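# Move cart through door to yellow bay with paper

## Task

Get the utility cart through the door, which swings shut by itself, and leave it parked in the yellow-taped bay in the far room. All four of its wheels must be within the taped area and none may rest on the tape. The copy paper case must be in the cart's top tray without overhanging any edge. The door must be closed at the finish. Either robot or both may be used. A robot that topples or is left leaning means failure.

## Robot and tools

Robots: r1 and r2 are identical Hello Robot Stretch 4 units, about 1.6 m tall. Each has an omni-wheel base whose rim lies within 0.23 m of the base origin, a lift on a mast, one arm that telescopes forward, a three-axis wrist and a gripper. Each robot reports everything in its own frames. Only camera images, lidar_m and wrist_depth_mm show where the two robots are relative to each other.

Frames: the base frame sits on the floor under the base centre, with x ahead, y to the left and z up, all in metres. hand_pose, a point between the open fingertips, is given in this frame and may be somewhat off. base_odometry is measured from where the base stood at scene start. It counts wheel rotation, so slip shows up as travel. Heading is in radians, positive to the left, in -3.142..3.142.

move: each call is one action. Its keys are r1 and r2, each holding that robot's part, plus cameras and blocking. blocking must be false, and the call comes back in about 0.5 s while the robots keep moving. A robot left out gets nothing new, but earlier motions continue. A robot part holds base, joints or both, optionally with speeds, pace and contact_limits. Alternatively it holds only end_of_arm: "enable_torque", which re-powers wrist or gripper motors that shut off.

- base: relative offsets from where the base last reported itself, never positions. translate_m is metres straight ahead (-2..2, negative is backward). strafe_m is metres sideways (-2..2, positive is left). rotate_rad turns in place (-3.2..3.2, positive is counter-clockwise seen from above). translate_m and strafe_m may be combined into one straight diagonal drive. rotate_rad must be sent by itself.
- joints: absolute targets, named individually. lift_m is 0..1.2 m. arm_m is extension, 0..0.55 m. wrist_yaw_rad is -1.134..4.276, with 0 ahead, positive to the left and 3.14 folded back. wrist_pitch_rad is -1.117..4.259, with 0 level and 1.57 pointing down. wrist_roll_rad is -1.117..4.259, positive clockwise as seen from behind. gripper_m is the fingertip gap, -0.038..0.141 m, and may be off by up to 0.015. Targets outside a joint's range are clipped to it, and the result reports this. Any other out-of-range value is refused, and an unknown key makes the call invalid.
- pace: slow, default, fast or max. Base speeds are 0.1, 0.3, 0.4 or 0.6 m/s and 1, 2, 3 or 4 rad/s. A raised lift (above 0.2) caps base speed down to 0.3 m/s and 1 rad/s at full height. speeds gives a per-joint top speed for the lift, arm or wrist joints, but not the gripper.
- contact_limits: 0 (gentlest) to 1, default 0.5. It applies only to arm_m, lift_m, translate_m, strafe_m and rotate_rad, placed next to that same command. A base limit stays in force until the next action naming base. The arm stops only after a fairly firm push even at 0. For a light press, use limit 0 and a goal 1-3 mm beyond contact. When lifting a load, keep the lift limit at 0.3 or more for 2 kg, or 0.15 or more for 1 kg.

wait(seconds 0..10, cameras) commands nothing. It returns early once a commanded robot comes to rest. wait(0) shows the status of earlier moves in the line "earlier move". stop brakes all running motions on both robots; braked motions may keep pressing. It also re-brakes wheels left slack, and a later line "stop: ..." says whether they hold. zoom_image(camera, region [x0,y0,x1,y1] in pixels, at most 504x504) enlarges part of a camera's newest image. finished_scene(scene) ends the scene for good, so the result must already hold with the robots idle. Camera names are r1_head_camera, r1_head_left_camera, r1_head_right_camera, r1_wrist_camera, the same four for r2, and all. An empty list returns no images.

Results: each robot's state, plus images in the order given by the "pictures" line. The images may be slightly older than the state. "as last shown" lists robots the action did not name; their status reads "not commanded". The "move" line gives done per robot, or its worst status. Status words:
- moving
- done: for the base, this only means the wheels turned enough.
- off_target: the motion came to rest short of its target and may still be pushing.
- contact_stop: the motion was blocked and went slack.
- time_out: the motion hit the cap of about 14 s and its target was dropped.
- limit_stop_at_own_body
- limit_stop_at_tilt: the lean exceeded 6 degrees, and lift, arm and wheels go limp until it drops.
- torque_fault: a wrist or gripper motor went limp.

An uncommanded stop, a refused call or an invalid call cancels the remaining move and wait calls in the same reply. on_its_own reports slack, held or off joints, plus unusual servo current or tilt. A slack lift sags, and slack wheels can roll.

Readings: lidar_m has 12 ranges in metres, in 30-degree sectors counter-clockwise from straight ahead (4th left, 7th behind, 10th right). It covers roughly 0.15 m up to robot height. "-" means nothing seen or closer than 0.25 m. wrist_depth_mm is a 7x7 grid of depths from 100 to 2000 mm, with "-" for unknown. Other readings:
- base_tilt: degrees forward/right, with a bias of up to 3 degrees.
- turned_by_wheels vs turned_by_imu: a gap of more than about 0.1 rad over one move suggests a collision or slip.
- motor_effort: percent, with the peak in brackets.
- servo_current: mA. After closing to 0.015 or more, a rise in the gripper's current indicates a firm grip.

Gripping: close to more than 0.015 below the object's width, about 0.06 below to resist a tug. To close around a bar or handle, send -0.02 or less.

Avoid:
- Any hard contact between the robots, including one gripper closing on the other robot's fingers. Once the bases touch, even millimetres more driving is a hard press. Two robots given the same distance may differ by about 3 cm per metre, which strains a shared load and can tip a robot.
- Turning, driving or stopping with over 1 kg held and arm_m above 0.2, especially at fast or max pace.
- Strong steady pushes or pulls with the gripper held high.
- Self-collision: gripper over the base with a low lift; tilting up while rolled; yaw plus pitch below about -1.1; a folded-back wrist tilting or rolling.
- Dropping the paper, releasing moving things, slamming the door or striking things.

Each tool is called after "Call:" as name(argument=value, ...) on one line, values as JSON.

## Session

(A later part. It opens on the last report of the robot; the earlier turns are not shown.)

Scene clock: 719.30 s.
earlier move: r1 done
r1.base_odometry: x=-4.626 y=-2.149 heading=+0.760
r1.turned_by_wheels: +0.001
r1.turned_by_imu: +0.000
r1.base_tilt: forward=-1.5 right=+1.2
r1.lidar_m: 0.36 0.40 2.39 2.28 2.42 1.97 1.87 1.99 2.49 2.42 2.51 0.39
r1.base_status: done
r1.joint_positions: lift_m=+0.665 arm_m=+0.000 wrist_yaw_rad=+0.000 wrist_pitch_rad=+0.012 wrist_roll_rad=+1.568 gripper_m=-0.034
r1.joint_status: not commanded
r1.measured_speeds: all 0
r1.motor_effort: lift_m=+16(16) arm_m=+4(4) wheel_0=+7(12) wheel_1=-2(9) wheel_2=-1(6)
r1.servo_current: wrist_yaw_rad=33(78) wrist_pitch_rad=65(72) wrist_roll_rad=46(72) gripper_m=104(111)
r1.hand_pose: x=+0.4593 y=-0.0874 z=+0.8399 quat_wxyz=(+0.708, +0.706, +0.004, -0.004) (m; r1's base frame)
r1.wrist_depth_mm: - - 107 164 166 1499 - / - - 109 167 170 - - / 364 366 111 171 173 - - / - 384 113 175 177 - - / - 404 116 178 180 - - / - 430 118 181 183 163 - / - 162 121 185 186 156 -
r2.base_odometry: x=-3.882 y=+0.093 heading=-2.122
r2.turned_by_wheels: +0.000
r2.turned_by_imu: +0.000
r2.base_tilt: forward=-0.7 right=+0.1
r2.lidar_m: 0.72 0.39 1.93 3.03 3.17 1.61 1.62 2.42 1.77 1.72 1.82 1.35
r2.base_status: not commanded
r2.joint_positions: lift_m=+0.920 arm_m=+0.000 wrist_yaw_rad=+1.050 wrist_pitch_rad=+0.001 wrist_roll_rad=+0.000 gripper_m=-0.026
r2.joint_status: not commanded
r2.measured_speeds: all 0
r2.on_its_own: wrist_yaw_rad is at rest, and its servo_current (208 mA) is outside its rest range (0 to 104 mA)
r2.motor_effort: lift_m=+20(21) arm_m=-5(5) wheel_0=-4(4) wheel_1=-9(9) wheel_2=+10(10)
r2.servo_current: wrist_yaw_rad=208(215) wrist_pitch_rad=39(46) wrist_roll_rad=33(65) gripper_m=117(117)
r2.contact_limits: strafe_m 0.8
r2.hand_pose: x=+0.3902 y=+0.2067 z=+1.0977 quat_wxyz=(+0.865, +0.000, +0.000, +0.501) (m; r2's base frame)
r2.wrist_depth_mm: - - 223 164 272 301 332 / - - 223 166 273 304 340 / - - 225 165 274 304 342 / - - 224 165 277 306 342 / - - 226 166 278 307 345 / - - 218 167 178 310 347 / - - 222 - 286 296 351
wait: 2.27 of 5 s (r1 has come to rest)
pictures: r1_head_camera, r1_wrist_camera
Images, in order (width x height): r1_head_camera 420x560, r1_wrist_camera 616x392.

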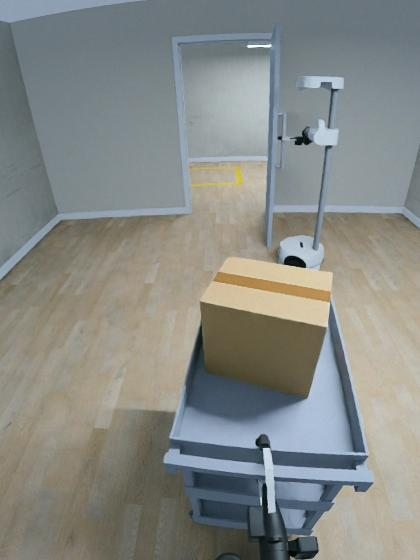

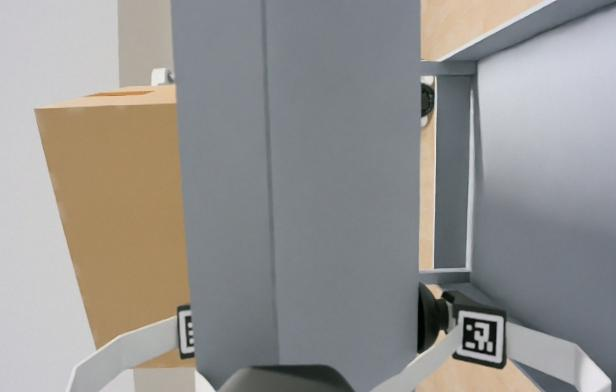

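Call:
move(r1={"base":{"translate_m":0.3,"strafe_m":-0.12},"pace":"slow"}, blocking=false, cameras=[])

Call:
wait(seconds=6, cameras=["r1_head_camera"])

Scene clock: 724.90 s.
move: r1 moving
r1.base_odometry: x=-4.613 y=-2.144 heading=+0.760
r1.turned_by_wheels: +0.001
r1.turned_by_imu: +0.000
r1.base_tilt: forward=-1.7 right=+1.2
r1.lidar_m: 0.35 0.37 2.42 2.27 2.42 1.96 1.91 2.01 2.52 2.41 2.51 0.37
r1.base_status: translate_m moving; strafe_m moving
r1.joint_positions: lift_m=+0.665 arm_m=+0.000 wrist_yaw_rad=+0.000 wrist_pitch_rad=+0.012 wrist_roll_rad=+1.568 gripper_m=-0.034
r1.joint_status: not commanded
r1.measured_speeds: translate_m=+0.050 strafe_m=-0.019 rotate_rad=+0.003 lift_m=+0.000 arm_m=+0.000 wrist_yaw_rad=+0.000 wrist_pitch_rad=+0.000 wrist_roll_rad=+0.003
r1.motor_effort: lift_m=+16(16) arm_m=+4(4) wheel_0=+9(11) wheel_1=+6(6) wheel_2=-9(9)
r1.servo_current: wrist_yaw_rad=39(59) wrist_pitch_rad=65(65) wrist_roll_rad=33(65) gripper_m=104(111)
r1.hand_pose: x=+0.4593 y=-0.0874 z=+0.8399 quat_wxyz=(+0.708, +0.706, +0.004, -0.004) (m; r1's base frame)
r1.wrist_depth_mm: - - 108 166 167 1537 - / - - 110 169 171 - - / 366 368 112 173 174 - - / - 384 114 176 177 - - / - 404 116 179 180 - - / - 427 118 182 185 166 - / - 157 120 185 186 157 -
r2.base_odometry: x=-3.882 y=+0.093 heading=-2.122
r2.turned_by_wheels: +0.000
r2.turned_by_imu: +0.000
r2.base_tilt: forward=-0.6 right=+0.1
r2.lidar_m: 0.74 0.38 1.94 3.02 3.17 1.61 1.61 2.40 1.78 1.70 1.82 1.36
r2.base_status: not commanded
r2.joint_positions: lift_m=+0.920 arm_m=+0.000 wrist_yaw_rad=+1.050 wrist_pitch_rad=+0.001 wrist_roll_rad=+0.000 gripper_m=-0.026
r2.joint_status: not commanded
r2.measured_speeds: all 0
r2.motor_effort: lift_m=+21(21) arm_m=-4(5) wheel_0=-4(4) wheel_1=-9(9) wheel_2=+10(10)
r2.servo_current: wrist_yaw_rad=215(215) wrist_pitch_rad=39(39) wrist_roll_rad=46(59) gripper_m=111(117)
r2.contact_limits: strafe_m 0.8
r2.hand_pose: x=+0.3902 y=+0.2067 z=+1.0977 quat_wxyz=(+0.865, +0.000, +0.000, +0.501) (m; r2's base frame)
r2.wrist_depth_mm: - - 222 164 273 303 332 / - - 223 166 276 303 340 / - - 224 165 274 306 342 / - - 224 165 277 304 342 / - - 226 166 278 307 345 / - - 218 167 178 310 349 / - - 221 - 285 294 349
pictures: none
No camera images: "cameras" was empty.

Scene clock: 728.83 s.
earlier move: r1 done
r1.base_odometry: x=-4.325 y=-2.029 heading=+0.759
r1.turned_by_wheels: -0.001
r1.turned_by_imu: -0.004
r1.base_tilt: forward=-1.6 right=+1.3
r1.lidar_m: 0.36 0.40 2.52 2.39 2.52 2.26 2.17 2.29 2.38 2.30 0.45 0.36
r1.base_status: done
r1.joint_positions: lift_m=+0.665 arm_m=+0.000 wrist_yaw_rad=-0.005 wrist_pitch_rad=+0.012 wrist_roll_rad=+1.570 gripper_m=-0.035
r1.joint_status: not commanded
r1.measured_speeds: all 0
r1.motor_effort: lift_m=+16(16) arm_m=+4(4) wheel_0=-1(12) wheel_1=+2(7) wheel_2=-6(12)
r1.servo_current: wrist_yaw_rad=59(65) wrist_pitch_rad=65(72) wrist_roll_rad=46(65) gripper_m=98(111)
r1.hand_pose: x=+0.4589 y=-0.0888 z=+0.8399 quat_wxyz=(+0.707, +0.707, +0.003, -0.006) (m; r1's base frame)
r1.wrist_depth_mm: - - 105 163 164 1618 - / - 439 107 167 168 - - / 373 366 110 170 171 - - / - 384 112 174 175 - - / - 410 115 178 179 - - / - 433 118 182 183 165 - / - 151 121 185 186 157 -
r2.base_odometry: x=-3.882 y=+0.093 heading=-2.122
r2.turned_by_wheels: +0.000
r2.turned_by_imu: +0.001
r2.base_tilt: forward=-0.6 right=+0.0
r2.lidar_m: 0.74 0.36 1.90 3.03 3.17 1.30 1.31 2.40 1.80 1.72 1.81 1.37
r2.base_status: not commanded
r2.joint_positions: lift_m=+0.920 arm_m=+0.000 wrist_yaw_rad=+1.050 wrist_pitch_rad=+0.001 wrist_roll_rad=+0.000 gripper_m=-0.026
r2.joint_status: not commanded
r2.measured_speeds: all 0
r2.on_its_own: wrist_yaw_rad is at rest, and its servo_current (202 mA) is outside its rest range (0 to 104 mA)
r2.motor_effort: lift_m=+20(21) arm_m=-4(5) wheel_0=-4(4) wheel_1=-9(9) wheel_2=+10(10)
r2.servo_current: wrist_yaw_rad=202(215) wrist_pitch_rad=39(46) wrist_roll_rad=46(59) gripper_m=111(117)
r2.contact_limits: strafe_m 0.8
r2.hand_pose: x=+0.3902 y=+0.2067 z=+1.0977 quat_wxyz=(+0.865, +0.000, +0.000, +0.501) (m; r2's base frame)
r2.wrist_depth_mm: - - 223 164 272 303 332 / - - 223 166 274 303 340 / - - 224 165 276 304 342 / - - 224 165 277 306 343 / - - 226 166 278 309 345 / - - 218 166 178 310 347 / - - 221 - 285 296 351
wait: 3.93 of 6 s (r1 has come to rest)
pictures: r1_head_camera
Images, in order (width x height): r1_head_camera 420x560.

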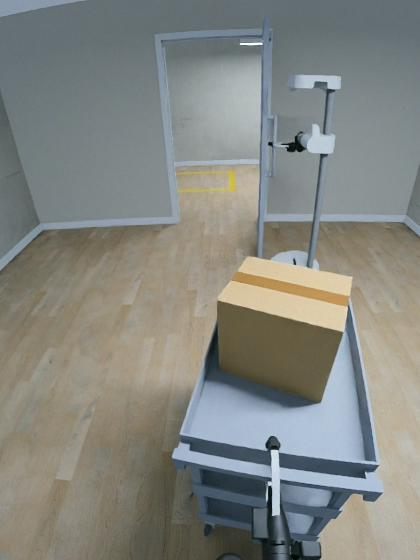

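Call:
move(r1={"base":{"strafe_m":-0.08},"pace":"slow"}, blocking=false, cameras=[])

Call:
wait(seconds=6, cameras=["r1_head_camera"])

Call:
move(r1={"base":{"translate_m":0.3,"strafe_m":0.09},"pace":"slow"}, blocking=false, cameras=[])

Call:
wait(seconds=6, cameras=["r1_head_camera"])

Scene clock: 744.40 s.
move: r1 moving
r1.base_odometry: x=-4.316 y=-2.040 heading=+0.760
r1.turned_by_wheels: +0.000
r1.turned_by_imu: +0.000
r1.base_tilt: forward=-1.6 right=+1.3
r1.lidar_m: 0.34 0.42 2.55 2.42 2.52 2.26 2.16 2.29 2.36 2.27 0.42 0.36
r1.base_status: strafe_m moving
r1.joint_positions: lift_m=+0.665 arm_m=+0.000 wrist_yaw_rad=-0.003 wrist_pitch_rad=+0.012 wrist_roll_rad=+1.570 gripper_m=-0.035
r1.joint_status: not commanded
r1.measured_speeds: translate_m=+0.000 strafe_m=-0.056 rotate_rad=+0.000 lift_m=+0.000 arm_m=+0.000 wrist_yaw_rad=+0.011 wrist_pitch_rad=+0.000 wrist_roll_rad=+0.000
r1.motor_effort: lift_m=+16(16) arm_m=+3(4) wheel_0=+9(9) wheel_1=-7(7) wheel_2=-2(5)
r1.servo_current: wrist_yaw_rad=52(65) wrist_pitch_rad=72(72) wrist_roll_rad=39(59) gripper_m=91(104)
r1.hand_pose: x=+0.4590 y=-0.0882 z=+0.8399 quat_wxyz=(+0.707, +0.707, +0.003, -0.005) (m; r1's base frame)
r1.wrist_depth_mm: - - 104 161 163 - - / - 407 107 165 167 - - / 373 366 109 169 171 - - / - 387 112 173 175 - - / - 407 114 178 178 - - / - 436 118 181 183 165 - / - 156 121 185 186 156 -
r2.base_odometry: x=-3.882 y=+0.093 heading=-2.122
r2.turned_by_wheels: +0.000
r2.turned_by_imu: +0.000
r2.base_tilt: forward=-0.6 right=+0.1
r2.lidar_m: 0.74 0.38 1.92 3.03 3.17 1.32 1.29 2.39 1.80 1.71 1.80 1.37
r2.base_status: not commanded
r2.joint_positions: lift_m=+0.920 arm_m=+0.000 wrist_yaw_rad=+1.050 wrist_pitch_rad=+0.001 wrist_roll_rad=+0.000 gripper_m=-0.026
r2.joint_status: not commanded
r2.measured_speeds: all 0
r2.motor_effort: lift_m=+20(20) arm_m=-4(5) wheel_0=-4(4) wheel_1=-9(9) wheel_2=+10(10)
r2.servo_current: wrist_yaw_rad=202(208) wrist_pitch_rad=39(39) wrist_roll_rad=52(52) gripper_m=111(117)
r2.contact_limits: strafe_m 0.8
r2.hand_pose: x=+0.3902 y=+0.2067 z=+1.0977 quat_wxyz=(+0.865, +0.000, +0.000, +0.501) (m; r2's base frame)
r2.wrist_depth_mm: - - 223 164 273 301 332 / - - 223 166 273 304 340 / - - 224 165 276 306 340 / - - 225 165 277 306 342 / - - 226 166 278 309 345 / - - 217 166 177 310 349 / - - 221 - 286 296 351
pictures: none
No camera images: "cameras" was empty.

Scene clock: 745.83 s.
earlier move: r1 done
r1.base_odometry: x=-4.270 y=-2.087 heading=+0.760
r1.turned_by_wheels: +0.000
r1.turned_by_imu: +0.000
r1.base_tilt: forward=-1.6 right=+1.2
r1.lidar_m: 0.37 0.40 2.61 2.49 2.59 2.25 2.18 2.31 2.31 2.20 2.32 0.36
r1.base_status: done
r1.joint_positions: lift_m=+0.665 arm_m=+0.000 wrist_yaw_rad=+0.003 wrist_pitch_rad=+0.012 wrist_roll_rad=+1.570 gripper_m=-0.035
r1.joint_status: not commanded
r1.measured_speeds: all 0
r1.motor_effort: lift_m=+16(16) arm_m=-2(4) wheel_0=+5(12) wheel_1=-1(8) wheel_2=+4(5)
r1.servo_current: wrist_yaw_rad=46(65) wrist_pitch_rad=59(72) wrist_roll_rad=52(65) gripper_m=104(104)
r1.hand_pose: x=+0.4595 y=-0.0867 z=+0.8399 quat_wxyz=(+0.707, +0.707, +0.005, -0.003) (m; r1's base frame)
r1.wrist_depth_mm: - - 106 165 166 1537 - / - - 109 168 169 - - / 368 366 111 172 173 - - / - 382 113 175 176 - - / - 407 116 178 180 - - / - 433 118 182 184 163 - / - 156 121 185 187 156 -
r2.base_odometry: x=-3.882 y=+0.093 heading=-2.122
r2.turned_by_wheels: +0.000
r2.turned_by_imu: +0.000
r2.base_tilt: forward=-0.6 right=+0.1
r2.lidar_m: 0.74 0.38 1.95 3.02 3.16 1.30 1.28 2.41 1.80 1.71 1.82 1.37
r2.base_status: not commanded
r2.joint_positions: lift_m=+0.920 arm_m=+0.000 wrist_yaw_rad=+1.050 wrist_pitch_rad=+0.001 wrist_roll_rad=+0.000 gripper_m=-0.026
r2.joint_status: not commanded
r2.measured_speeds: all 0
r2.on_its_own: wrist_yaw_rad is at rest, and its servo_current (202 mA) is outside its rest range (0 to 104 mA)
r2.motor_effort: lift_m=+20(21) arm_m=-5(5) wheel_0=-4(4) wheel_1=-9(9) wheel_2=+10(10)
r2.servo_current: wrist_yaw_rad=202(215) wrist_pitch_rad=33(46) wrist_roll_rad=52(59) gripper_m=111(117)
r2.contact_limits: strafe_m 0.8
r2.hand_pose: x=+0.3902 y=+0.2067 z=+1.0977 quat_wxyz=(+0.865, +0.000, +0.000, +0.501) (m; r2's base frame)
r2.wrist_depth_mm: - - 223 164 273 303 330 / - - 223 166 274 303 342 / - - 224 164 274 304 342 / - - 224 165 276 306 343 / - - 226 166 278 307 345 / - - 218 167 178 309 347 / - - 221 - 286 294 349
wait: 1.43 of 6 s (r1 has come to rest)
pictures: r1_head_camera
Images, in order (width x height): r1_head_camera 420x560.

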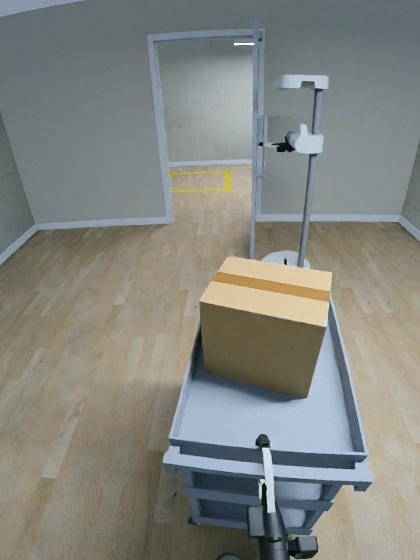

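Scene clock: 746.33 s.
move: r1 moving
r1.base_odometry: x=-4.264 y=-2.076 heading=+0.761
r1.turned_by_wheels: +0.000
r1.turned_by_imu: +0.000
r1.base_tilt: forward=-1.6 right=+1.3
r1.lidar_m: 0.36 0.38 2.61 2.47 2.60 2.29 2.19 2.29 2.31 2.21 2.31 0.38
r1.base_status: translate_m moving; strafe_m moving
r1.joint_positions: lift_m=+0.665 arm_m=+0.000 wrist_yaw_rad=+0.003 wrist_pitch_rad=+0.012 wrist_roll_rad=+1.570 gripper_m=-0.035
r1.joint_status: not commanded
r1.measured_speeds: translate_m=+0.049 strafe_m=+0.014 rotate_rad=+0.002 lift_m=+0.000 arm_m=+0.000 wrist_yaw_rad=+0.000 wrist_pitch_rad=+0.000 wrist_roll_rad=+0.000
r1.motor_effort: lift_m=+16(16) arm_m=+1(3) wheel_0=+8(9) wheel_1=+7(7) wheel_2=-9(9)
r1.servo_current: wrist_yaw_rad=52(59) wrist_pitch_rad=72(72) wrist_roll_rad=46(59) gripper_m=98(104)
r1.hand_pose: x=+0.4595 y=-0.0867 z=+0.8399 quat_wxyz=(+0.707, +0.707, +0.005, -0.003) (m; r1's base frame)
r1.wrist_depth_mm: - - 110 169 170 1618 - / - - 112 172 173 - - / 366 366 113 174 175 - - / - 382 114 176 178 - - / - 402 117 179 181 - - / - 424 119 182 183 167 - / - 156 120 184 186 156 -
r2.base_odometry: x=-3.882 y=+0.093 heading=-2.122
r2.turned_by_wheels: +0.000
r2.turned_by_imu: +0.000
r2.base_tilt: forward=-0.6 right=+0.1
r2.lidar_m: 0.74 0.38 1.94 3.01 3.19 1.27 1.29 2.40 1.79 1.72 1.81 1.36
r2.base_status: not commanded
r2.joint_positions: lift_m=+0.920 arm_m=+0.000 wrist_yaw_rad=+1.050 wrist_pitch_rad=+0.001 wrist_roll_rad=+0.000 gripper_m=-0.026
r2.joint_status: not commanded
r2.measured_speeds: all 0
r2.motor_effort: lift_m=+20(21) arm_m=-4(5) wheel_0=-4(4) wheel_1=-9(9) wheel_2=+10(10)
r2.servo_current: wrist_yaw_rad=195(208) wrist_pitch_rad=39(46) wrist_roll_rad=52(52) gripper_m=104(117)
r2.contact_limits: strafe_m 0.8
r2.hand_pose: x=+0.3902 y=+0.2067 z=+1.0977 quat_wxyz=(+0.865, +0.000, +0.000, +0.501) (m; r2's base frame)
r2.wrist_depth_mm: - - 223 164 272 303 334 / - - 223 165 274 303 340 / - - 224 165 274 303 343 / - - 225 166 277 306 343 / - - 226 166 277 309 345 / - - 218 167 178 312 349 / - - 222 - 286 294 353
pictures: none
No camera images: "cameras" was empty.

Scene clock: 750.20 s.
earlier move: r1 done
r1.base_odometry: x=-4.115 y=-1.815 heading=+0.759
r1.turned_by_wheels: -0.001
r1.turned_by_imu: -0.004
r1.base_tilt: forward=-1.6 right=+1.3
r1.lidar_m: 0.38 3.44 2.51 2.40 2.51 2.58 2.46 2.59 2.41 2.29 0.38 0.34
r1.base_status: done
r1.joint_positions: lift_m=+0.665 arm_m=+0.000 wrist_yaw_rad=-0.011 wrist_pitch_rad=+0.012 wrist_roll_rad=+1.567 gripper_m=-0.035
r1.joint_status: not commanded
r1.measured_speeds: all 0
r1.motor_effort: lift_m=+16(16) arm_m=+4(4) wheel_0=-4(9) wheel_1=-1(8) wheel_2=-9(13)
r1.servo_current: wrist_yaw_rad=72(85) wrist_pitch_rad=72(78) wrist_roll_rad=52(72) gripper_m=98(104)
r1.hand_pose: x=+0.4582 y=-0.0907 z=+0.8399 quat_wxyz=(+0.708, +0.706, +0.000, -0.008) (m; r1's base frame)
r1.wrist_depth_mm: 315 319 - 138 138 - - / 345 342 - 146 147 - - / - 375 - 153 155 - - / - 413 - 163 166 - - / - 459 104 172 175 - - / - - 113 185 186 158 - / - 156 120 195 198 1464 -
r2.base_odometry: x=-3.882 y=+0.093 heading=-2.122
r2.turned_by_wheels: +0.000
r2.turned_by_imu: +0.001
r2.base_tilt: forward=-0.6 right=+0.0
r2.lidar_m: 0.71 0.37 1.95 3.00 3.18 1.02 1.02 2.41 1.79 1.72 1.82 1.39
r2.base_status: not commanded
r2.joint_positions: lift_m=+0.920 arm_m=+0.000 wrist_yaw_rad=+1.050 wrist_pitch_rad=+0.001 wrist_roll_rad=+0.000 gripper_m=-0.026
r2.joint_status: not commanded
r2.measured_speeds: all 0
r2.on_its_own: wrist_yaw_rad is at rest, and its servo_current (195 mA) is outside its rest range (0 to 104 mA)
r2.motor_effort: lift_m=+20(21) arm_m=-4(5) wheel_0=-3(4) wheel_1=-9(9) wheel_2=+10(10)
r2.servo_current: wrist_yaw_rad=195(221) wrist_pitch_rad=46(52) wrist_roll_rad=39(59) gripper_m=111(117)
r2.contact_limits: strafe_m 0.8
r2.hand_pose: x=+0.3902 y=+0.2067 z=+1.0977 quat_wxyz=(+0.865, +0.000, +0.000, +0.501) (m; r2's base frame)
r2.wrist_depth_mm: - - 221 165 273 303 332 / - - 223 166 274 303 340 / - - 224 165 276 304 343 / - - 224 166 276 307 342 / - - 225 166 278 307 345 / - - 218 166 178 309 347 / - - 222 - 286 294 351
wait: 3.87 of 6 s (r1 has come to rest)
pictures: r1_head_camera
Images, in order (width x height): r1_head_camera 420x560.

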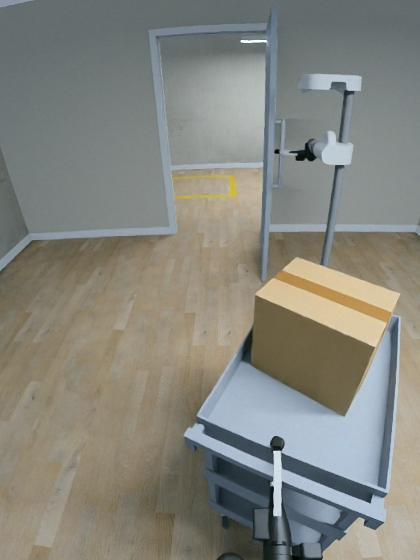

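Call:
move(r1={"joints":{"gripper_m":0.12}}, blocking=false, cameras=[])

Call:
wait(seconds=3, cameras=[])

Call:
move(r1={"base":{"translate_m":-0.1},"pace":"slow"}, blocking=false, cameras=[])

Call:
wait(seconds=4, cameras=[])

Call:
move(r1={"base":{"rotate_rad":-0.28},"pace":"slow"}, blocking=false, cameras=[])

Call:
wait(seconds=4, cameras=["r1_head_camera","r1_wrist_camera"])

Scene clock: 766.73 s.
move: r1 moving
r1.base_odometry: x=-4.115 y=-1.815 heading=+0.759
r1.turned_by_wheels: +0.000
r1.turned_by_imu: +0.000
r1.base_tilt: forward=-1.6 right=+1.3
r1.lidar_m: 0.38 3.41 2.51 2.40 2.51 2.60 2.47 2.61 2.40 2.31 0.37 0.34
r1.base_status: not commanded
r1.joint_positions: lift_m=+0.665 arm_m=+0.000 wrist_yaw_rad=-0.012 wrist_pitch_rad=+0.012 wrist_roll_rad=+1.567 gripper_m=-0.010
r1.joint_status: gripper_m moving
r1.measured_speeds: all 0
r1.motor_effort: lift_m=+16(16) arm_m=+4(4) wheel_0=-4(5) wheel_1=-1(1) wheel_2=-9(9)
r1.servo_current: wrist_yaw_rad=65(91) wrist_pitch_rad=72(72) wrist_roll_rad=59(72) gripper_m=39(91)
r1.hand_pose: x=+0.4582 y=-0.0908 z=+0.8399 quat_wxyz=(+0.708, +0.706, +0.000, -0.008) (m; r1's base frame)
r1.wrist_depth_mm: 320 320 - 141 142 - - / 345 343 - 148 149 - - / - 379 - 156 158 - - / - 413 102 165 167 - - / - 466 107 177 179 - - / - - 116 189 191 160 - / - 149 122 200 200 1464 -
r2.base_odometry: x=-3.882 y=+0.093 heading=-2.122
r2.turned_by_wheels: +0.000
r2.turned_by_imu: +0.000
r2.base_tilt: forward=-0.6 right=+0.0
r2.lidar_m: 0.70 0.38 1.93 3.01 3.20 1.00 1.01 2.43 1.79 1.71 1.81 1.37
r2.base_status: not commanded
r2.joint_positions: lift_m=+0.920 arm_m=+0.000 wrist_yaw_rad=+1.050 wrist_pitch_rad=+0.001 wrist_roll_rad=+0.000 gripper_m=-0.026
r2.joint_status: not commanded
r2.measured_speeds: all 0
r2.motor_effort: lift_m=+20(21) arm_m=-4(5) wheel_0=-4(4) wheel_1=-9(9) wheel_2=+10(10)
r2.servo_current: wrist_yaw_rad=202(208) wrist_pitch_rad=39(46) wrist_roll_rad=39(52) gripper_m=111(117)
r2.contact_limits: strafe_m 0.8
r2.hand_pose: x=+0.3902 y=+0.2067 z=+1.0977 quat_wxyz=(+0.865, +0.000, +0.000, +0.501) (m; r2's base frame)
r2.wrist_depth_mm: - - 222 164 272 303 334 / - - 223 166 273 304 340 / - - 224 165 276 304 340 / - - 226 166 277 306 343 / - - 227 166 278 307 343 / - - 218 167 178 309 347 / - - 221 - 287 294 351
pictures: none
No camera images: "cameras" was empty.

Scene clock: 768.50 s.
earlier move: r1 done
r1.base_odometry: x=-4.115 y=-1.815 heading=+0.760
r1.turned_by_wheels: +0.001
r1.turned_by_imu: +0.001
r1.base_tilt: forward=-1.6 right=+1.3
r1.lidar_m: 0.42 3.42 2.53 2.40 2.48 2.57 2.47 2.61 2.42 2.31 0.39 0.36
r1.base_status: not commanded
r1.joint_positions: lift_m=+0.665 arm_m=+0.000 wrist_yaw_rad=-0.003 wrist_pitch_rad=+0.004 wrist_roll_rad=+1.568 gripper_m=+0.120
r1.joint_status: all done
r1.measured_speeds: all 0
r1.motor_effort: lift_m=+16(16) arm_m=+4(4) wheel_0=-2(5) wheel_1=-1(1) wheel_2=-3(9)
r1.servo_current: wrist_yaw_rad=52(91) wrist_pitch_rad=46(72) wrist_roll_rad=52(72) gripper_m=39(91)
r1.hand_pose: x=+0.4590 y=-0.0882 z=+0.8422 quat_wxyz=(+0.708, +0.706, +0.000, -0.002) (m; r1's base frame)
r1.wrist_depth_mm: 347 343 106 159 161 - - / - 375 113 167 172 - - / - 413 123 183 183 - - / - 466 466 195 198 - - / - - 517 211 215 1863 - / - 210 - 229 210 214 - / - - - 147 257 1756 1255
r2.base_odometry: x=-3.882 y=+0.093 heading=-2.122
r2.turned_by_wheels: +0.000
r2.turned_by_imu: +0.000
r2.base_tilt: forward=-0.6 right=+0.0
r2.lidar_m: 0.73 0.37 1.96 3.02 3.14 0.96 1.01 2.42 1.78 1.72 1.80 1.35
r2.base_status: not commanded
r2.joint_positions: lift_m=+0.920 arm_m=+0.000 wrist_yaw_rad=+1.050 wrist_pitch_rad=+0.001 wrist_roll_rad=+0.000 gripper_m=-0.026
r2.joint_status: not commanded
r2.measured_speeds: all 0
r2.on_its_own: wrist_yaw_rad is at rest, and its servo_current (195 mA) is outside its rest range (0 to 104 mA)
r2.motor_effort: lift_m=+20(21) arm_m=-5(5) wheel_0=-4(4) wheel_1=-9(9) wheel_2=+10(10)
r2.servo_current: wrist_yaw_rad=195(215) wrist_pitch_rad=39(46) wrist_roll_rad=46(65) gripper_m=111(117)
r2.contact_limits: strafe_m 0.8
r2.hand_pose: x=+0.3902 y=+0.2067 z=+1.0977 quat_wxyz=(+0.865, +0.000, +0.000, +0.501) (m; r2's base frame)
r2.wrist_depth_mm: - - 222 164 273 301 332 / - - 223 166 274 303 340 / - - 224 164 276 306 340 / - - 225 166 276 306 343 / - - 226 166 278 307 345 / - - 218 166 178 309 349 / - - 222 - 286 296 351
wait: 1.77 of 3 s (r1 has come to rest)
pictures: none
No camera images: "cameras" was empty.

Scene clock: 769.00 s.
move: r1 moving
r1.base_odometry: x=-4.124 y=-1.824 heading=+0.759
r1.turned_by_wheels: +0.000
r1.turned_by_imu: +0.000
r1.base_tilt: forward=-1.6 right=+1.2
r1.lidar_m: 0.44 3.41 2.50 2.38 2.49 2.58 2.46 2.63 2.41 2.30 2.39 0.37
r1.base_status: translate_m moving
r1.joint_positions: lift_m=+0.665 arm_m=+0.000 wrist_yaw_rad=-0.003 wrist_pitch_rad=+0.004 wrist_roll_rad=+1.568 gripper_m=+0.120
r1.joint_status: not commanded
r1.measured_speeds: translate_m=-0.048 strafe_m=+0.000 rotate_rad=-0.001 lift_m=+0.000 arm_m=+0.000 wrist_yaw_rad=+0.000 wrist_pitch_rad=+0.000 wrist_roll_rad=+0.000
r1.motor_effort: lift_m=+16(16) arm_m=+4(4) wheel_0=-4(7) wheel_1=-4(5) wheel_2=+6(6)
r1.servo_current: wrist_yaw_rad=52(65) wrist_pitch_rad=46(52) wrist_roll_rad=65(65) gripper_m=46(46)
r1.hand_pose: x=+0.4590 y=-0.0882 z=+0.8424 quat_wxyz=(+0.708, +0.706, +0.000, -0.002) (m; r1's base frame)
r1.wrist_depth_mm: 355 351 114 168 169 - - / - 379 375 177 181 - - / - 418 424 192 192 - - / - 488 466 204 205 - - / - - - 220 225 1921 - / - - 187 242 197 213 - / - - - 145 - 1863 1229
r2.base_odometry: x=-3.882 y=+0.093 heading=-2.122
r2.turned_by_wheels: +0.000
r2.turned_by_imu: +0.000
r2.base_tilt: forward=-0.6 right=+0.0
r2.lidar_m: 0.72 0.35 1.96 3.03 3.18 0.96 1.01 2.41 1.79 1.73 1.82 1.38
r2.base_status: not commanded
r2.joint_positions: lift_m=+0.920 arm_m=+0.000 wrist_yaw_rad=+1.050 wrist_pitch_rad=+0.001 wrist_roll_rad=+0.000 gripper_m=-0.026
r2.joint_status: not commanded
r2.measured_speeds: all 0
r2.motor_effort: lift_m=+20(21) arm_m=-4(5) wheel_0=-4(4) wheel_1=-9(9) wheel_2=+10(10)
r2.servo_current: wrist_yaw_rad=202(202) wrist_pitch_rad=39(46) wrist_roll_rad=39(52) gripper_m=104(111)
r2.contact_limits: strafe_m 0.8
r2.hand_pose: x=+0.3902 y=+0.2067 z=+1.0977 quat_wxyz=(+0.865, +0.000, +0.000, +0.501) (m; r2's base frame)
r2.wrist_depth_mm: - - 223 164 271 301 332 / - - 224 166 273 304 340 / - - 223 165 276 306 343 / - - 225 165 277 307 343 / - - 226 167 279 306 343 / - - 218 167 177 310 345 / - - 222 - 286 296 349
pictures: none
No camera images: "cameras" was empty.

Scene clock: 770.80 s.
earlier move: r1 done
r1.base_odometry: x=-4.187 y=-1.884 heading=+0.759
r1.turned_by_wheels: +0.000
r1.turned_by_imu: +0.000
r1.base_tilt: forward=-1.6 right=+1.3
r1.lidar_m: 0.51 3.46 2.51 2.39 2.49 2.48 2.37 2.51 2.38 2.30 2.37 0.45
r1.base_status: done
r1.joint_positions: lift_m=+0.665 arm_m=+0.000 wrist_yaw_rad=-0.003 wrist_pitch_rad=+0.004 wrist_roll_rad=+1.568 gripper_m=+0.120
r1.joint_status: not commanded
r1.measured_speeds: all 0
r1.motor_effort: lift_m=+16(16) arm_m=+4(4) wheel_0=-4(9) wheel_1=-3(5) wheel_2=+2(7)
r1.servo_current: wrist_yaw_rad=52(78) wrist_pitch_rad=46(52) wrist_roll_rad=52(78) gripper_m=39(46)
r1.hand_pose: x=+0.4590 y=-0.0882 z=+0.8424 quat_wxyz=(+0.708, +0.706, +0.000, -0.002) (m; r1's base frame)
r1.wrist_depth_mm: - 504 466 239 244 - - / - 445 452 254 259 - - / - 508 500 - 279 - - / - - 559 - - - - / - - - - - 1983 - / - - - - 197 213 - / - - - 145 433 427 424
r2.base_odometry: x=-3.882 y=+0.093 heading=-2.122
r2.turned_by_wheels: +0.000
r2.turned_by_imu: +0.000
r2.base_tilt: forward=-0.6 right=+0.0
r2.lidar_m: 0.74 0.39 1.95 3.02 3.20 0.99 1.01 2.39 1.78 1.72 1.80 1.38
r2.base_status: not commanded
r2.joint_positions: lift_m=+0.920 arm_m=+0.000 wrist_yaw_rad=+1.050 wrist_pitch_rad=+0.001 wrist_roll_rad=+0.000 gripper_m=-0.026
r2.joint_status: not commanded
r2.measured_speeds: all 0
r2.on_its_own: wrist_yaw_rad is at rest, and its servo_current (189 mA) is outside its rest range (0 to 104 mA)
r2.motor_effort: lift_m=+21(21) arm_m=-4(5) wheel_0=-3(4) wheel_1=-9(9) wheel_2=+10(10)
r2.servo_current: wrist_yaw_rad=189(215) wrist_pitch_rad=33(46) wrist_roll_rad=33(65) gripper_m=111(117)
r2.contact_limits: strafe_m 0.8
r2.hand_pose: x=+0.3902 y=+0.2067 z=+1.0977 quat_wxyz=(+0.865, +0.000, +0.000, +0.501) (m; r2's base frame)
r2.wrist_depth_mm: - - 222 164 273 301 332 / - - 223 165 274 303 336 / - - 224 165 276 304 340 / - - 225 165 277 304 343 / - - 227 166 278 307 345 / - - 218 167 177 309 345 / - - 222 - 286 296 349
wait: 1.80 of 4 s (r1 has come to rest)
pictures: none
No camera images: "cameras" was empty.

Scene clock: 771.30 s.
move: r1 moving
r1.base_odometry: x=-4.187 y=-1.884 heading=+0.634
r1.turned_by_wheels: -0.125
r1.turned_by_imu: -0.126
r1.base_tilt: forward=-1.6 right=+1.3
r1.lidar_m: 0.48 0.58 2.63 2.40 2.43 2.58 2.40 2.45 2.51 2.29 2.32 0.45
r1.base_status: rotate_rad moving
r1.joint_positions: lift_m=+0.665 arm_m=+0.000 wrist_yaw_rad=-0.002 wrist_pitch_rad=+0.004 wrist_roll_rad=+1.568 gripper_m=+0.120
r1.joint_status: not commanded
r1.measured_speeds: translate_m=-0.001 strafe_m=+0.000 rotate_rad=-0.487 lift_m=+0.000 arm_m=+0.000 wrist_yaw_rad=+0.000 wrist_pitch_rad=+0.000 wrist_roll_rad=+0.000
r1.motor_effort: lift_m=+16(16) arm_m=+4(4) wheel_0=+6(7) wheel_1=+6(6) wheel_2=+5(5)
r1.servo_current: wrist_yaw_rad=59(72) wrist_pitch_rad=46(46) wrist_roll_rad=39(59) gripper_m=52(52)
r1.hand_pose: x=+0.4591 y=-0.0881 z=+0.8424 quat_wxyz=(+0.708, +0.706, +0.000, -0.002) (m; r1's base frame)
r1.wrist_depth_mm: - - - 241 242 246 - / - 574 500 252 257 - - / - 469 466 264 271 - - / - 530 521 - 290 - - / - - 569 - 866 - - / - - 621 - 198 196 - / - - - 144 - 1863 -
r2.base_odometry: x=-3.882 y=+0.093 heading=-2.122
r2.turned_by_wheels: +0.000
r2.turned_by_imu: +0.000
r2.base_tilt: forward=-0.6 right=+0.0
r2.lidar_m: 0.72 0.38 1.96 3.00 3.18 0.98 1.01 2.42 1.78 1.72 1.81 1.35
r2.base_status: not commanded
r2.joint_positions: lift_m=+0.920 arm_m=+0.000 wrist_yaw_rad=+1.050 wrist_pitch_rad=+0.001 wrist_roll_rad=+0.000 gripper_m=-0.026
r2.joint_status: not commanded
r2.measured_speeds: all 0
r2.motor_effort: lift_m=+20(21) arm_m=-5(5) wheel_0=-3(4) wheel_1=-9(9) wheel_2=+10(10)
r2.servo_current: wrist_yaw_rad=208(208) wrist_pitch_rad=46(46) wrist_roll_rad=52(52) gripper_m=111(117)
r2.contact_limits: strafe_m 0.8
r2.hand_pose: x=+0.3902 y=+0.2067 z=+1.0977 quat_wxyz=(+0.865, +0.000, +0.000, +0.501) (m; r2's base frame)
r2.wrist_depth_mm: - - 222 164 273 303 332 / - - 223 165 274 303 340 / - - 224 164 276 304 342 / - - 225 165 277 306 343 / - - 226 166 278 309 347 / - - 218 167 178 309 347 / - - 221 - 286 296 351
pictures: none
No camera images: "cameras" was empty.

Scene clock: 772.13 s.
earlier move: r1 done
r1.base_odometry: x=-4.187 y=-1.884 heading=+0.480
r1.turned_by_wheels: -0.154
r1.turned_by_imu: -0.155
r1.base_tilt: forward=-1.6 right=+1.3
r1.lidar_m: 0.46 0.53 2.83 2.42 2.37 2.80 2.40 2.39 2.71 2.30 2.29 0.47
r1.base_status: done
r1.joint_positions: lift_m=+0.665 arm_m=+0.000 wrist_yaw_rad=-0.002 wrist_pitch_rad=+0.004 wrist_roll_rad=+1.568 gripper_m=+0.120
r1.joint_status: not commanded
r1.measured_speeds: all 0
r1.motor_effort: lift_m=+16(16) arm_m=+4(4) wheel_0=+4(7) wheel_1=+2(6) wheel_2=+1(5)
r1.servo_current: wrist_yaw_rad=39(72) wrist_pitch_rad=46(52) wrist_roll_rad=59(59) gripper_m=39(52)
r1.hand_pose: x=+0.4591 y=-0.0881 z=+0.8424 quat_wxyz=(+0.708, +0.706, +0.000, -0.002) (m; r1's base frame)
r1.wrist_depth_mm: - - - - - 1661 1182 / - - - - - 1661 1182 / - - - - 283 283 287 / - - 525 - 285 - - / - 508 504 - 296 - - / - 521 530 - 194 196 - / - 609 585 144 - - -
r2.base_odometry: x=-3.882 y=+0.093 heading=-2.122
r2.turned_by_wheels: +0.000
r2.turned_by_imu: +0.000
r2.base_tilt: forward=-0.6 right=+0.0
r2.lidar_m: 0.73 0.35 1.94 3.01 3.17 0.97 0.99 2.39 1.77 1.74 1.81 1.34
r2.base_status: not commanded
r2.joint_positions: lift_m=+0.920 arm_m=+0.000 wrist_yaw_rad=+1.050 wrist_pitch_rad=+0.001 wrist_roll_rad=+0.000 gripper_m=-0.026
r2.joint_status: not commanded
r2.measured_speeds: all 0
r2.on_its_own: wrist_yaw_rad is at rest, and its servo_current (215 mA) is outside its rest range (0 to 104 mA)
r2.motor_effort: lift_m=+20(21) arm_m=-5(5) wheel_0=-3(4) wheel_1=-9(9) wheel_2=+10(10)
r2.servo_current: wrist_yaw_rad=215(215) wrist_pitch_rad=39(46) wrist_roll_rad=46(59) gripper_m=111(117)
r2.contact_limits: strafe_m 0.8
r2.hand_pose: x=+0.3902 y=+0.2067 z=+1.0977 quat_wxyz=(+0.865, +0.000, +0.000, +0.501) (m; r2's base frame)
r2.wrist_depth_mm: - - 222 165 273 301 332 / - - 223 166 274 303 340 / - - 224 164 276 304 342 / - - 225 165 277 306 343 / - - 227 166 278 307 345 / - - 218 167 178 309 347 / - - 222 - 285 296 349
wait: 0.83 of 4 s (r1 has come to rest)
pictures: r1_head_camera, r1_wrist_camera
Images, in order (width x height): r1_head_camera 420x560, r1_wrist_camera 616x392.

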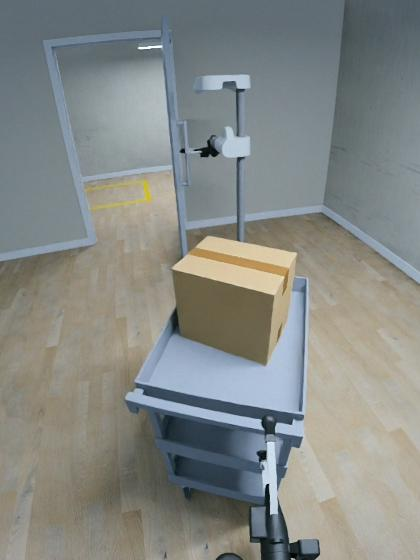

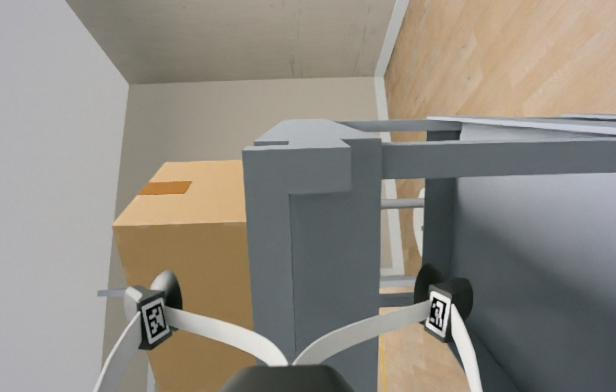

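Call:
move(r1={"base":{"rotate_rad":-0.13},"pace":"slow"}, blocking=false, cameras=[])

Call:
wait(seconds=3, cameras=[])

Call:
move(r1={"base":{"strafe_m":0.22},"pace":"slow"}, blocking=false, cameras=[])

Call:
wait(seconds=5, cameras=["r1_head_camera","r1_wrist_camera"])

Scene clock: 781.47 s.
move: r1 moving
r1.base_odometry: x=-4.187 y=-1.884 heading=+0.374
r1.turned_by_wheels: -0.106
r1.turned_by_imu: -0.107
r1.base_tilt: forward=-1.6 right=+1.3
r1.lidar_m: 0.47 0.50 3.03 2.46 2.39 2.68 2.42 2.40 2.65 2.30 2.28 0.51
r1.base_status: rotate_rad moving
r1.joint_positions: lift_m=+0.665 arm_m=+0.000 wrist_yaw_rad=-0.002 wrist_pitch_rad=+0.004 wrist_roll_rad=+1.568 gripper_m=+0.120
r1.joint_status: not commanded
r1.measured_speeds: translate_m=+0.001 strafe_m=-0.001 rotate_rad=-0.231 lift_m=+0.000 arm_m=+0.000 wrist_yaw_rad=+0.000 wrist_pitch_rad=+0.000 wrist_roll_rad=+0.000
r1.motor_effort: lift_m=+16(16) arm_m=+4(4) wheel_0=+5(6) wheel_1=+2(7) wheel_2=+1(7)
r1.servo_current: wrist_yaw_rad=46(65) wrist_pitch_rad=46(46) wrist_roll_rad=46(65) gripper_m=46(52)
r1.hand_pose: x=+0.4591 y=-0.0881 z=+0.8424 quat_wxyz=(+0.708, +0.706, +0.000, -0.002) (m; r1's base frame)
r1.wrist_depth_mm: - - - - - 1661 1205 / - - - - - 1661 1182 / - - - - - 1708 1205 / - - - 433 304 296 - / - - 544 229 294 - - / - 492 500 - 197 196 - / - 539 539 145 - - -
r2.base_odometry: x=-3.882 y=+0.093 heading=-2.122
r2.turned_by_wheels: +0.000
r2.turned_by_imu: +0.000
r2.base_tilt: forward=-0.6 right=+0.0
r2.lidar_m: 0.76 0.39 1.93 3.02 3.18 0.96 1.00 2.41 1.79 1.72 1.78 1.36
r2.base_status: not commanded
r2.joint_positions: lift_m=+0.920 arm_m=+0.000 wrist_yaw_rad=+1.050 wrist_pitch_rad=+0.001 wrist_roll_rad=+0.000 gripper_m=-0.026
r2.joint_status: not commanded
r2.measured_speeds: all 0
r2.motor_effort: lift_m=+20(21) arm_m=-4(5) wheel_0=-4(4) wheel_1=-9(9) wheel_2=+10(10)
r2.servo_current: wrist_yaw_rad=195(208) wrist_pitch_rad=39(46) wrist_roll_rad=46(52) gripper_m=111(117)
r2.contact_limits: strafe_m 0.8
r2.hand_pose: x=+0.3902 y=+0.2067 z=+1.0977 quat_wxyz=(+0.865, +0.000, +0.000, +0.501) (m; r2's base frame)
r2.wrist_depth_mm: - - 222 165 273 301 332 / - - 224 165 273 303 340 / - - 224 165 276 303 340 / - - 225 166 277 306 343 / - - 226 166 278 307 345 / - - 218 167 178 309 347 / - - 222 - 286 296 349
pictures: none
No camera images: "cameras" was empty.

Scene clock: 781.97 s.
earlier move: r1 done
r1.base_odometry: x=-4.187 y=-1.884 heading=+0.351
r1.turned_by_wheels: -0.023
r1.turned_by_imu: -0.023
r1.base_tilt: forward=-1.6 right=+1.3
r1.lidar_m: 0.44 0.50 3.10 2.45 2.37 2.63 2.44 2.39 2.60 2.30 2.29 2.48
r1.base_status: done
r1.joint_positions: lift_m=+0.665 arm_m=+0.000 wrist_yaw_rad=-0.002 wrist_pitch_rad=+0.004 wrist_roll_rad=+1.568 gripper_m=+0.120
r1.joint_status: not commanded
r1.measured_speeds: all 0
r1.motor_effort: lift_m=+16(16) arm_m=+4(4) wheel_0=+4(6) wheel_1=+3(7) wheel_2=+3(7)
r1.servo_current: wrist_yaw_rad=52(65) wrist_pitch_rad=39(52) wrist_roll_rad=46(72) gripper_m=46(52)
r1.hand_pose: x=+0.4591 y=-0.0881 z=+0.8424 quat_wxyz=(+0.708, +0.706, +0.000, -0.002) (m; r1's base frame)
r1.wrist_depth_mm: - - - - - 1661 1182 / - - - - - 1661 1205 / - - - - - 1661 1182 / - - - - - - - / - - 609 - 300 301 303 / - 492 496 - 198 197 - / - 521 525 145 - - -
r2.base_odometry: x=-3.882 y=+0.093 heading=-2.122
r2.turned_by_wheels: +0.000
r2.turned_by_imu: +0.000
r2.base_tilt: forward=-0.6 right=+0.0
r2.lidar_m: 0.75 0.36 1.92 3.01 3.17 0.98 1.01 2.39 1.76 1.71 1.79 1.35
r2.base_status: not commanded
r2.joint_positions: lift_m=+0.920 arm_m=+0.000 wrist_yaw_rad=+1.050 wrist_pitch_rad=+0.001 wrist_roll_rad=+0.000 gripper_m=-0.026
r2.joint_status: not commanded
r2.measured_speeds: all 0
r2.on_its_own: wrist_yaw_rad is at rest, and its servo_current (208 mA) is outside its rest range (0 to 104 mA)
r2.motor_effort: lift_m=+21(21) arm_m=-4(5) wheel_0=-3(4) wheel_1=-9(9) wheel_2=+10(10)
r2.servo_current: wrist_yaw_rad=208(208) wrist_pitch_rad=33(46) wrist_roll_rad=46(59) gripper_m=104(117)
r2.contact_limits: strafe_m 0.8
r2.hand_pose: x=+0.3902 y=+0.2067 z=+1.0977 quat_wxyz=(+0.865, +0.000, +0.000, +0.501) (m; r2's base frame)
r2.wrist_depth_mm: - - 222 164 273 303 334 / - - 223 166 274 303 340 / - - 224 165 276 303 342 / - - 225 165 277 306 342 / - - 226 166 278 307 345 / - - 219 167 178 309 347 / - - 221 - 286 297 351
wait: 0.50 of 3 s (r1 has come to rest)
pictures: none
No camera images: "cameras" was empty.

Scene clock: 782.47 s.
move: r1 moving
r1.base_odometry: x=-4.192 y=-1.871 heading=+0.351
r1.turned_by_wheels: +0.000
r1.turned_by_imu: +0.000
r1.base_tilt: forward=-1.6 right=+1.3
r1.lidar_m: 0.46 0.51 3.06 2.43 2.39 2.60 2.44 2.40 2.60 2.33 2.31 0.47
r1.base_status: strafe_m moving
r1.joint_positions: lift_m=+0.665 arm_m=+0.000 wrist_yaw_rad=-0.002 wrist_pitch_rad=+0.004 wrist_roll_rad=+1.568 gripper_m=+0.120
r1.joint_status: not commanded
r1.measured_speeds: translate_m=+0.000 strafe_m=+0.056 rotate_rad=-0.001 lift_m=+0.000 arm_m=+0.000 wrist_yaw_rad=+0.000 wrist_pitch_rad=+0.000 wrist_roll_rad=+0.000
r1.motor_effort: lift_m=+16(16) arm_m=+4(4) wheel_0=-6(7) wheel_1=+4(8) wheel_2=+0(2)
r1.servo_current: wrist_yaw_rad=46(65) wrist_pitch_rad=39(59) wrist_roll_rad=59(65) gripper_m=39(52)
r1.hand_pose: x=+0.4591 y=-0.0881 z=+0.8424 quat_wxyz=(+0.708, +0.706, +0.000, -0.002) (m; r1's base frame)
r1.wrist_depth_mm: - - - - - 1661 1182 / - - - - - 1708 1205 / - - - - - 1756 1205 / - - - - - 301 - / - - 574 233 298 303 - / - 492 492 - 197 196 - / - 525 530 145 - - -
r2.base_odometry: x=-3.882 y=+0.093 heading=-2.122
r2.turned_by_wheels: +0.000
r2.turned_by_imu: +0.000
r2.base_tilt: forward=-0.6 right=+0.1
r2.lidar_m: 0.71 0.35 1.96 3.04 3.15 0.99 1.00 2.41 1.80 1.72 1.81 1.35
r2.base_status: not commanded
r2.joint_positions: lift_m=+0.920 arm_m=+0.000 wrist_yaw_rad=+1.050 wrist_pitch_rad=+0.001 wrist_roll_rad=+0.000 gripper_m=-0.026
r2.joint_status: not commanded
r2.measured_speeds: all 0
r2.motor_effort: lift_m=+20(21) arm_m=-4(5) wheel_0=-4(4) wheel_1=-9(9) wheel_2=+10(10)
r2.servo_current: wrist_yaw_rad=195(215) wrist_pitch_rad=33(46) wrist_roll_rad=52(59) gripper_m=117(117)
r2.contact_limits: strafe_m 0.8
r2.hand_pose: x=+0.3902 y=+0.2067 z=+1.0977 quat_wxyz=(+0.865, +0.000, +0.000, +0.501) (m; r2's base frame)
r2.wrist_depth_mm: - - 222 164 274 303 332 / - - 223 166 273 304 340 / - - 224 165 276 304 343 / - - 224 165 277 306 342 / - - 225 166 278 309 345 / - - 217 166 178 309 347 / - - 222 - 285 297 351
pictures: none
No camera images: "cameras" was empty.

Scene clock: 785.30 s.
earlier move: r1 done
r1.base_odometry: x=-4.263 y=-1.678 heading=+0.350
r1.turned_by_wheels: +0.000
r1.turned_by_imu: +0.001
r1.base_tilt: forward=-1.6 right=+1.3
r1.lidar_m: 0.48 3.34 2.83 2.25 2.19 2.36 2.50 2.48 2.69 2.53 2.48 0.48
r1.base_status: done
r1.joint_positions: lift_m=+0.665 arm_m=+0.000 wrist_yaw_rad=-0.002 wrist_pitch_rad=+0.004 wrist_roll_rad=+1.568 gripper_m=+0.120
r1.joint_status: not commanded
r1.measured_speeds: all 0
r1.motor_effort: lift_m=+16(16) arm_m=+4(4) wheel_0=-3(8) wheel_1=+1(8) wheel_2=+0(2)
r1.servo_current: wrist_yaw_rad=46(72) wrist_pitch_rad=46(59) wrist_roll_rad=46(72) gripper_m=46(52)
r1.hand_pose: x=+0.4591 y=-0.0881 z=+0.8424 quat_wxyz=(+0.708, +0.706, +0.000, -0.002) (m; r1's base frame)
r1.wrist_depth_mm: - - - 297 - 1808 - / - - - - - - - / - 512 504 - - - - / - 530 530 - 1808 - - / - - 549 - 319 - - / - 564 569 - 198 196 - / - - - 144 - 1863 -
r2.base_odometry: x=-3.882 y=+0.093 heading=-2.122
r2.turned_by_wheels: +0.000
r2.turned_by_imu: +0.000
r2.base_tilt: forward=-0.6 right=+0.1
r2.lidar_m: 0.74 0.37 1.92 3.03 3.18 0.95 1.01 2.38 1.78 1.70 1.78 1.34
r2.base_status: not commanded
r2.joint_positions: lift_m=+0.920 arm_m=+0.000 wrist_yaw_rad=+1.050 wrist_pitch_rad=+0.001 wrist_roll_rad=+0.000 gripper_m=-0.026
r2.joint_status: not commanded
r2.measured_speeds: all 0
r2.on_its_own: wrist_yaw_rad is at rest, and its servo_current (195 mA) is outside its rest range (0 to 104 mA)
r2.motor_effort: lift_m=+21(21) arm_m=-5(5) wheel_0=-3(4) wheel_1=-9(9) wheel_2=+10(10)
r2.servo_current: wrist_yaw_rad=195(215) wrist_pitch_rad=39(52) wrist_roll_rad=52(59) gripper_m=111(117)
r2.contact_limits: strafe_m 0.8
r2.hand_pose: x=+0.3902 y=+0.2067 z=+1.0977 quat_wxyz=(+0.865, +0.000, +0.000, +0.501) (m; r2's base frame)
r2.wrist_depth_mm: - - 222 164 273 303 332 / - - 222 166 273 304 340 / - - 224 165 274 306 343 / - - 224 166 277 306 342 / - - 226 166 278 309 345 / - - 218 166 178 310 347 / - - 221 - 286 296 351
wait: 2.83 of 5 s (r1 has come to rest)
pictures: r1_head_camera, r1_wrist_camera
Images, in order (width x height): r1_head_camera 420x560, r1_wrist_camera 616x392.

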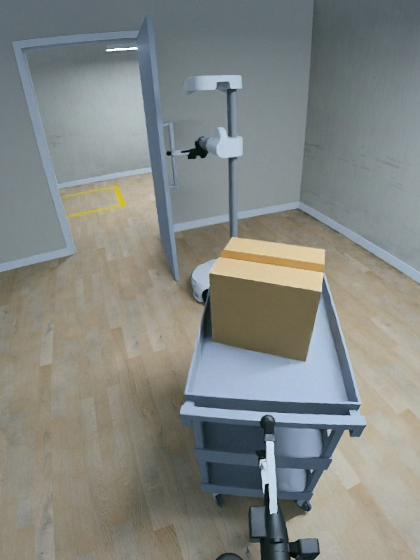

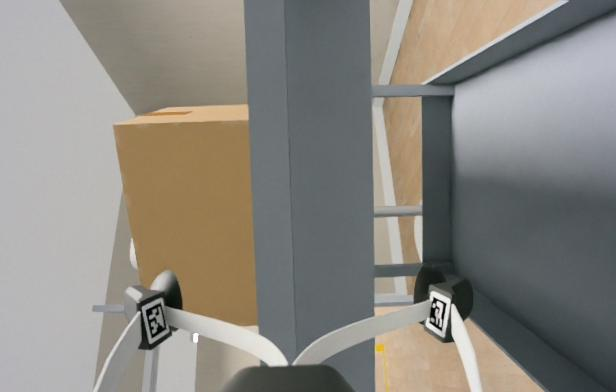

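Call:
move(r1={"base":{"translate_m":0.112,"strafe_m":-0.005},"pace":"slow"}, blocking=false, cameras=[])

Call:
wait(seconds=4, cameras=["r1_head_camera","r1_wrist_camera"])

Scene clock: 790.57 s.
move: r1 moving
r1.base_odometry: x=-4.251 y=-1.674 heading=+0.351
r1.turned_by_wheels: +0.000
r1.turned_by_imu: +0.000
r1.base_tilt: forward=-1.6 right=+1.3
r1.lidar_m: 0.46 3.33 2.84 2.25 2.21 2.37 2.53 2.49 2.70 2.52 2.48 0.48
r1.base_status: translate_m moving; strafe_m moving
r1.joint_positions: lift_m=+0.665 arm_m=+0.000 wrist_yaw_rad=-0.002 wrist_pitch_rad=+0.004 wrist_roll_rad=+1.568 gripper_m=+0.120
r1.joint_status: not commanded
r1.measured_speeds: translate_m=+0.048 strafe_m=-0.002 rotate_rad=+0.001 lift_m=+0.000 arm_m=+0.000 wrist_yaw_rad=+0.000 wrist_pitch_rad=+0.000 wrist_roll_rad=+0.000
r1.motor_effort: lift_m=+16(16) arm_m=+4(4) wheel_0=+5(5) wheel_1=+5(6) wheel_2=-5(5)
r1.servo_current: wrist_yaw_rad=39(59) wrist_pitch_rad=33(46) wrist_roll_rad=46(65) gripper_m=46(46)
r1.hand_pose: x=+0.4591 y=-0.0881 z=+0.8424 quat_wxyz=(+0.708, +0.706, +0.000, -0.002) (m; r1's base frame)
r1.wrist_depth_mm: - - - - - 1756 - / - - - - 296 - - / - 496 496 - - - - / - 517 512 - 1808 - - / - 549 539 - 306 - - / - 554 559 - 197 197 - / - - - 144 - 1808 -
r2.base_odometry: x=-3.882 y=+0.093 heading=-2.122
r2.turned_by_wheels: +0.000
r2.turned_by_imu: +0.000
r2.base_tilt: forward=-0.6 right=+0.0
r2.lidar_m: 0.71 0.38 1.93 3.00 3.17 0.97 0.99 2.41 1.79 1.72 1.82 1.35
r2.base_status: not commanded
r2.joint_positions: lift_m=+0.920 arm_m=+0.000 wrist_yaw_rad=+1.050 wrist_pitch_rad=+0.001 wrist_roll_rad=+0.000 gripper_m=-0.026
r2.joint_status: not commanded
r2.measured_speeds: all 0
r2.motor_effort: lift_m=+21(21) arm_m=-4(5) wheel_0=-3(4) wheel_1=-9(9) wheel_2=+10(10)
r2.servo_current: wrist_yaw_rad=202(215) wrist_pitch_rad=39(46) wrist_roll_rad=46(52) gripper_m=111(117)
r2.contact_limits: strafe_m 0.8
r2.hand_pose: x=+0.3902 y=+0.2067 z=+1.0977 quat_wxyz=(+0.865, +0.000, +0.000, +0.501) (m; r2's base frame)
r2.wrist_depth_mm: - - 222 164 273 303 332 / - - 223 165 274 304 338 / - - 224 164 274 306 342 / - - 224 165 277 306 343 / - - 226 166 278 309 343 / - - 219 167 178 309 347 / - - 220 - 286 296 351
pictures: none
No camera images: "cameras" was empty.

Scene clock: 792.47 s.
earlier move: r1 done
r1.base_odometry: x=-4.156 y=-1.644 heading=+0.351
r1.turned_by_wheels: +0.000
r1.turned_by_imu: +0.000
r1.base_tilt: forward=-1.6 right=+1.3
r1.lidar_m: 0.37 0.41 2.89 2.27 2.25 2.45 2.62 2.57 2.81 2.49 2.45 0.40
r1.base_status: done
r1.joint_positions: lift_m=+0.665 arm_m=+0.000 wrist_yaw_rad=-0.002 wrist_pitch_rad=+0.002 wrist_roll_rad=+1.568 gripper_m=+0.120
r1.joint_status: not commanded
r1.measured_speeds: all 0
r1.motor_effort: lift_m=+16(16) arm_m=+4(4) wheel_0=+5(9) wheel_1=+2(6) wheel_2=-5(7)
r1.servo_current: wrist_yaw_rad=52(65) wrist_pitch_rad=39(46) wrist_roll_rad=46(65) gripper_m=39(52)
r1.hand_pose: x=+0.4591 y=-0.0881 z=+0.8428 quat_wxyz=(+0.708, +0.706, +0.000, -0.002) (m; r1's base frame)
r1.wrist_depth_mm: - - - 198 199 1661 - / - - - 200 200 - - / - 399 399 203 203 - - / - 418 415 205 206 - - / - 433 433 207 208 - - / - 195 449 209 209 186 - / - 480 477 144 212 1808 -
r2.base_odometry: x=-3.882 y=+0.093 heading=-2.122
r2.turned_by_wheels: +0.000
r2.turned_by_imu: +0.000
r2.base_tilt: forward=-0.6 right=+0.1
r2.lidar_m: 0.73 0.38 1.94 3.02 3.16 0.97 1.00 2.41 1.81 1.72 1.81 1.36
r2.base_status: not commanded
r2.joint_positions: lift_m=+0.920 arm_m=+0.000 wrist_yaw_rad=+1.050 wrist_pitch_rad=+0.001 wrist_roll_rad=+0.000 gripper_m=-0.026
r2.joint_status: not commanded
r2.measured_speeds: all 0
r2.on_its_own: wrist_yaw_rad is at rest, and its servo_current (208 mA) is outside its rest range (0 to 104 mA)
r2.motor_effort: lift_m=+20(21) arm_m=-4(5) wheel_0=-4(4) wheel_1=-9(9) wheel_2=+10(10)
r2.servo_current: wrist_yaw_rad=208(215) wrist_pitch_rad=39(52) wrist_roll_rad=46(59) gripper_m=98(117)
r2.contact_limits: strafe_m 0.8
r2.hand_pose: x=+0.3902 y=+0.2067 z=+1.0977 quat_wxyz=(+0.865, +0.000, +0.000, +0.501) (m; r2's base frame)
r2.wrist_depth_mm: - - 223 164 274 301 332 / - - 223 166 274 304 340 / - - 224 165 276 304 342 / - - 224 166 277 307 342 / - - 226 166 278 307 343 / - - 218 167 178 310 349 / - - 221 - 285 296 349
wait: 1.90 of 4 s (r1 has come to rest)
pictures: r1_head_camera, r1_wrist_camera
Images, in order (width x height): r1_head_camera 420x560, r1_wrist_camera 616x392.

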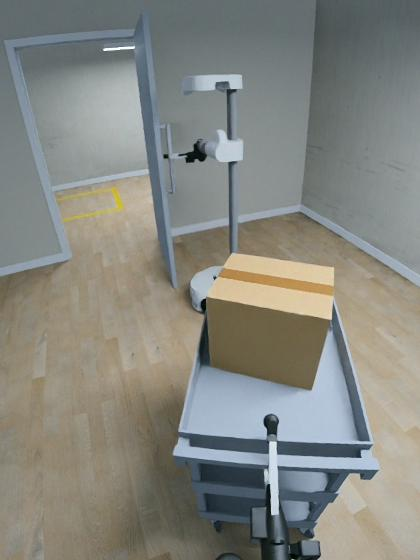

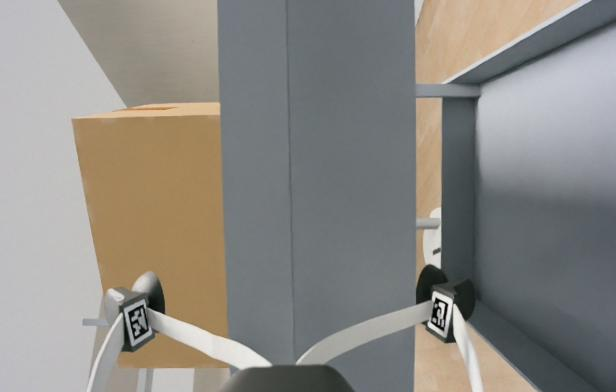

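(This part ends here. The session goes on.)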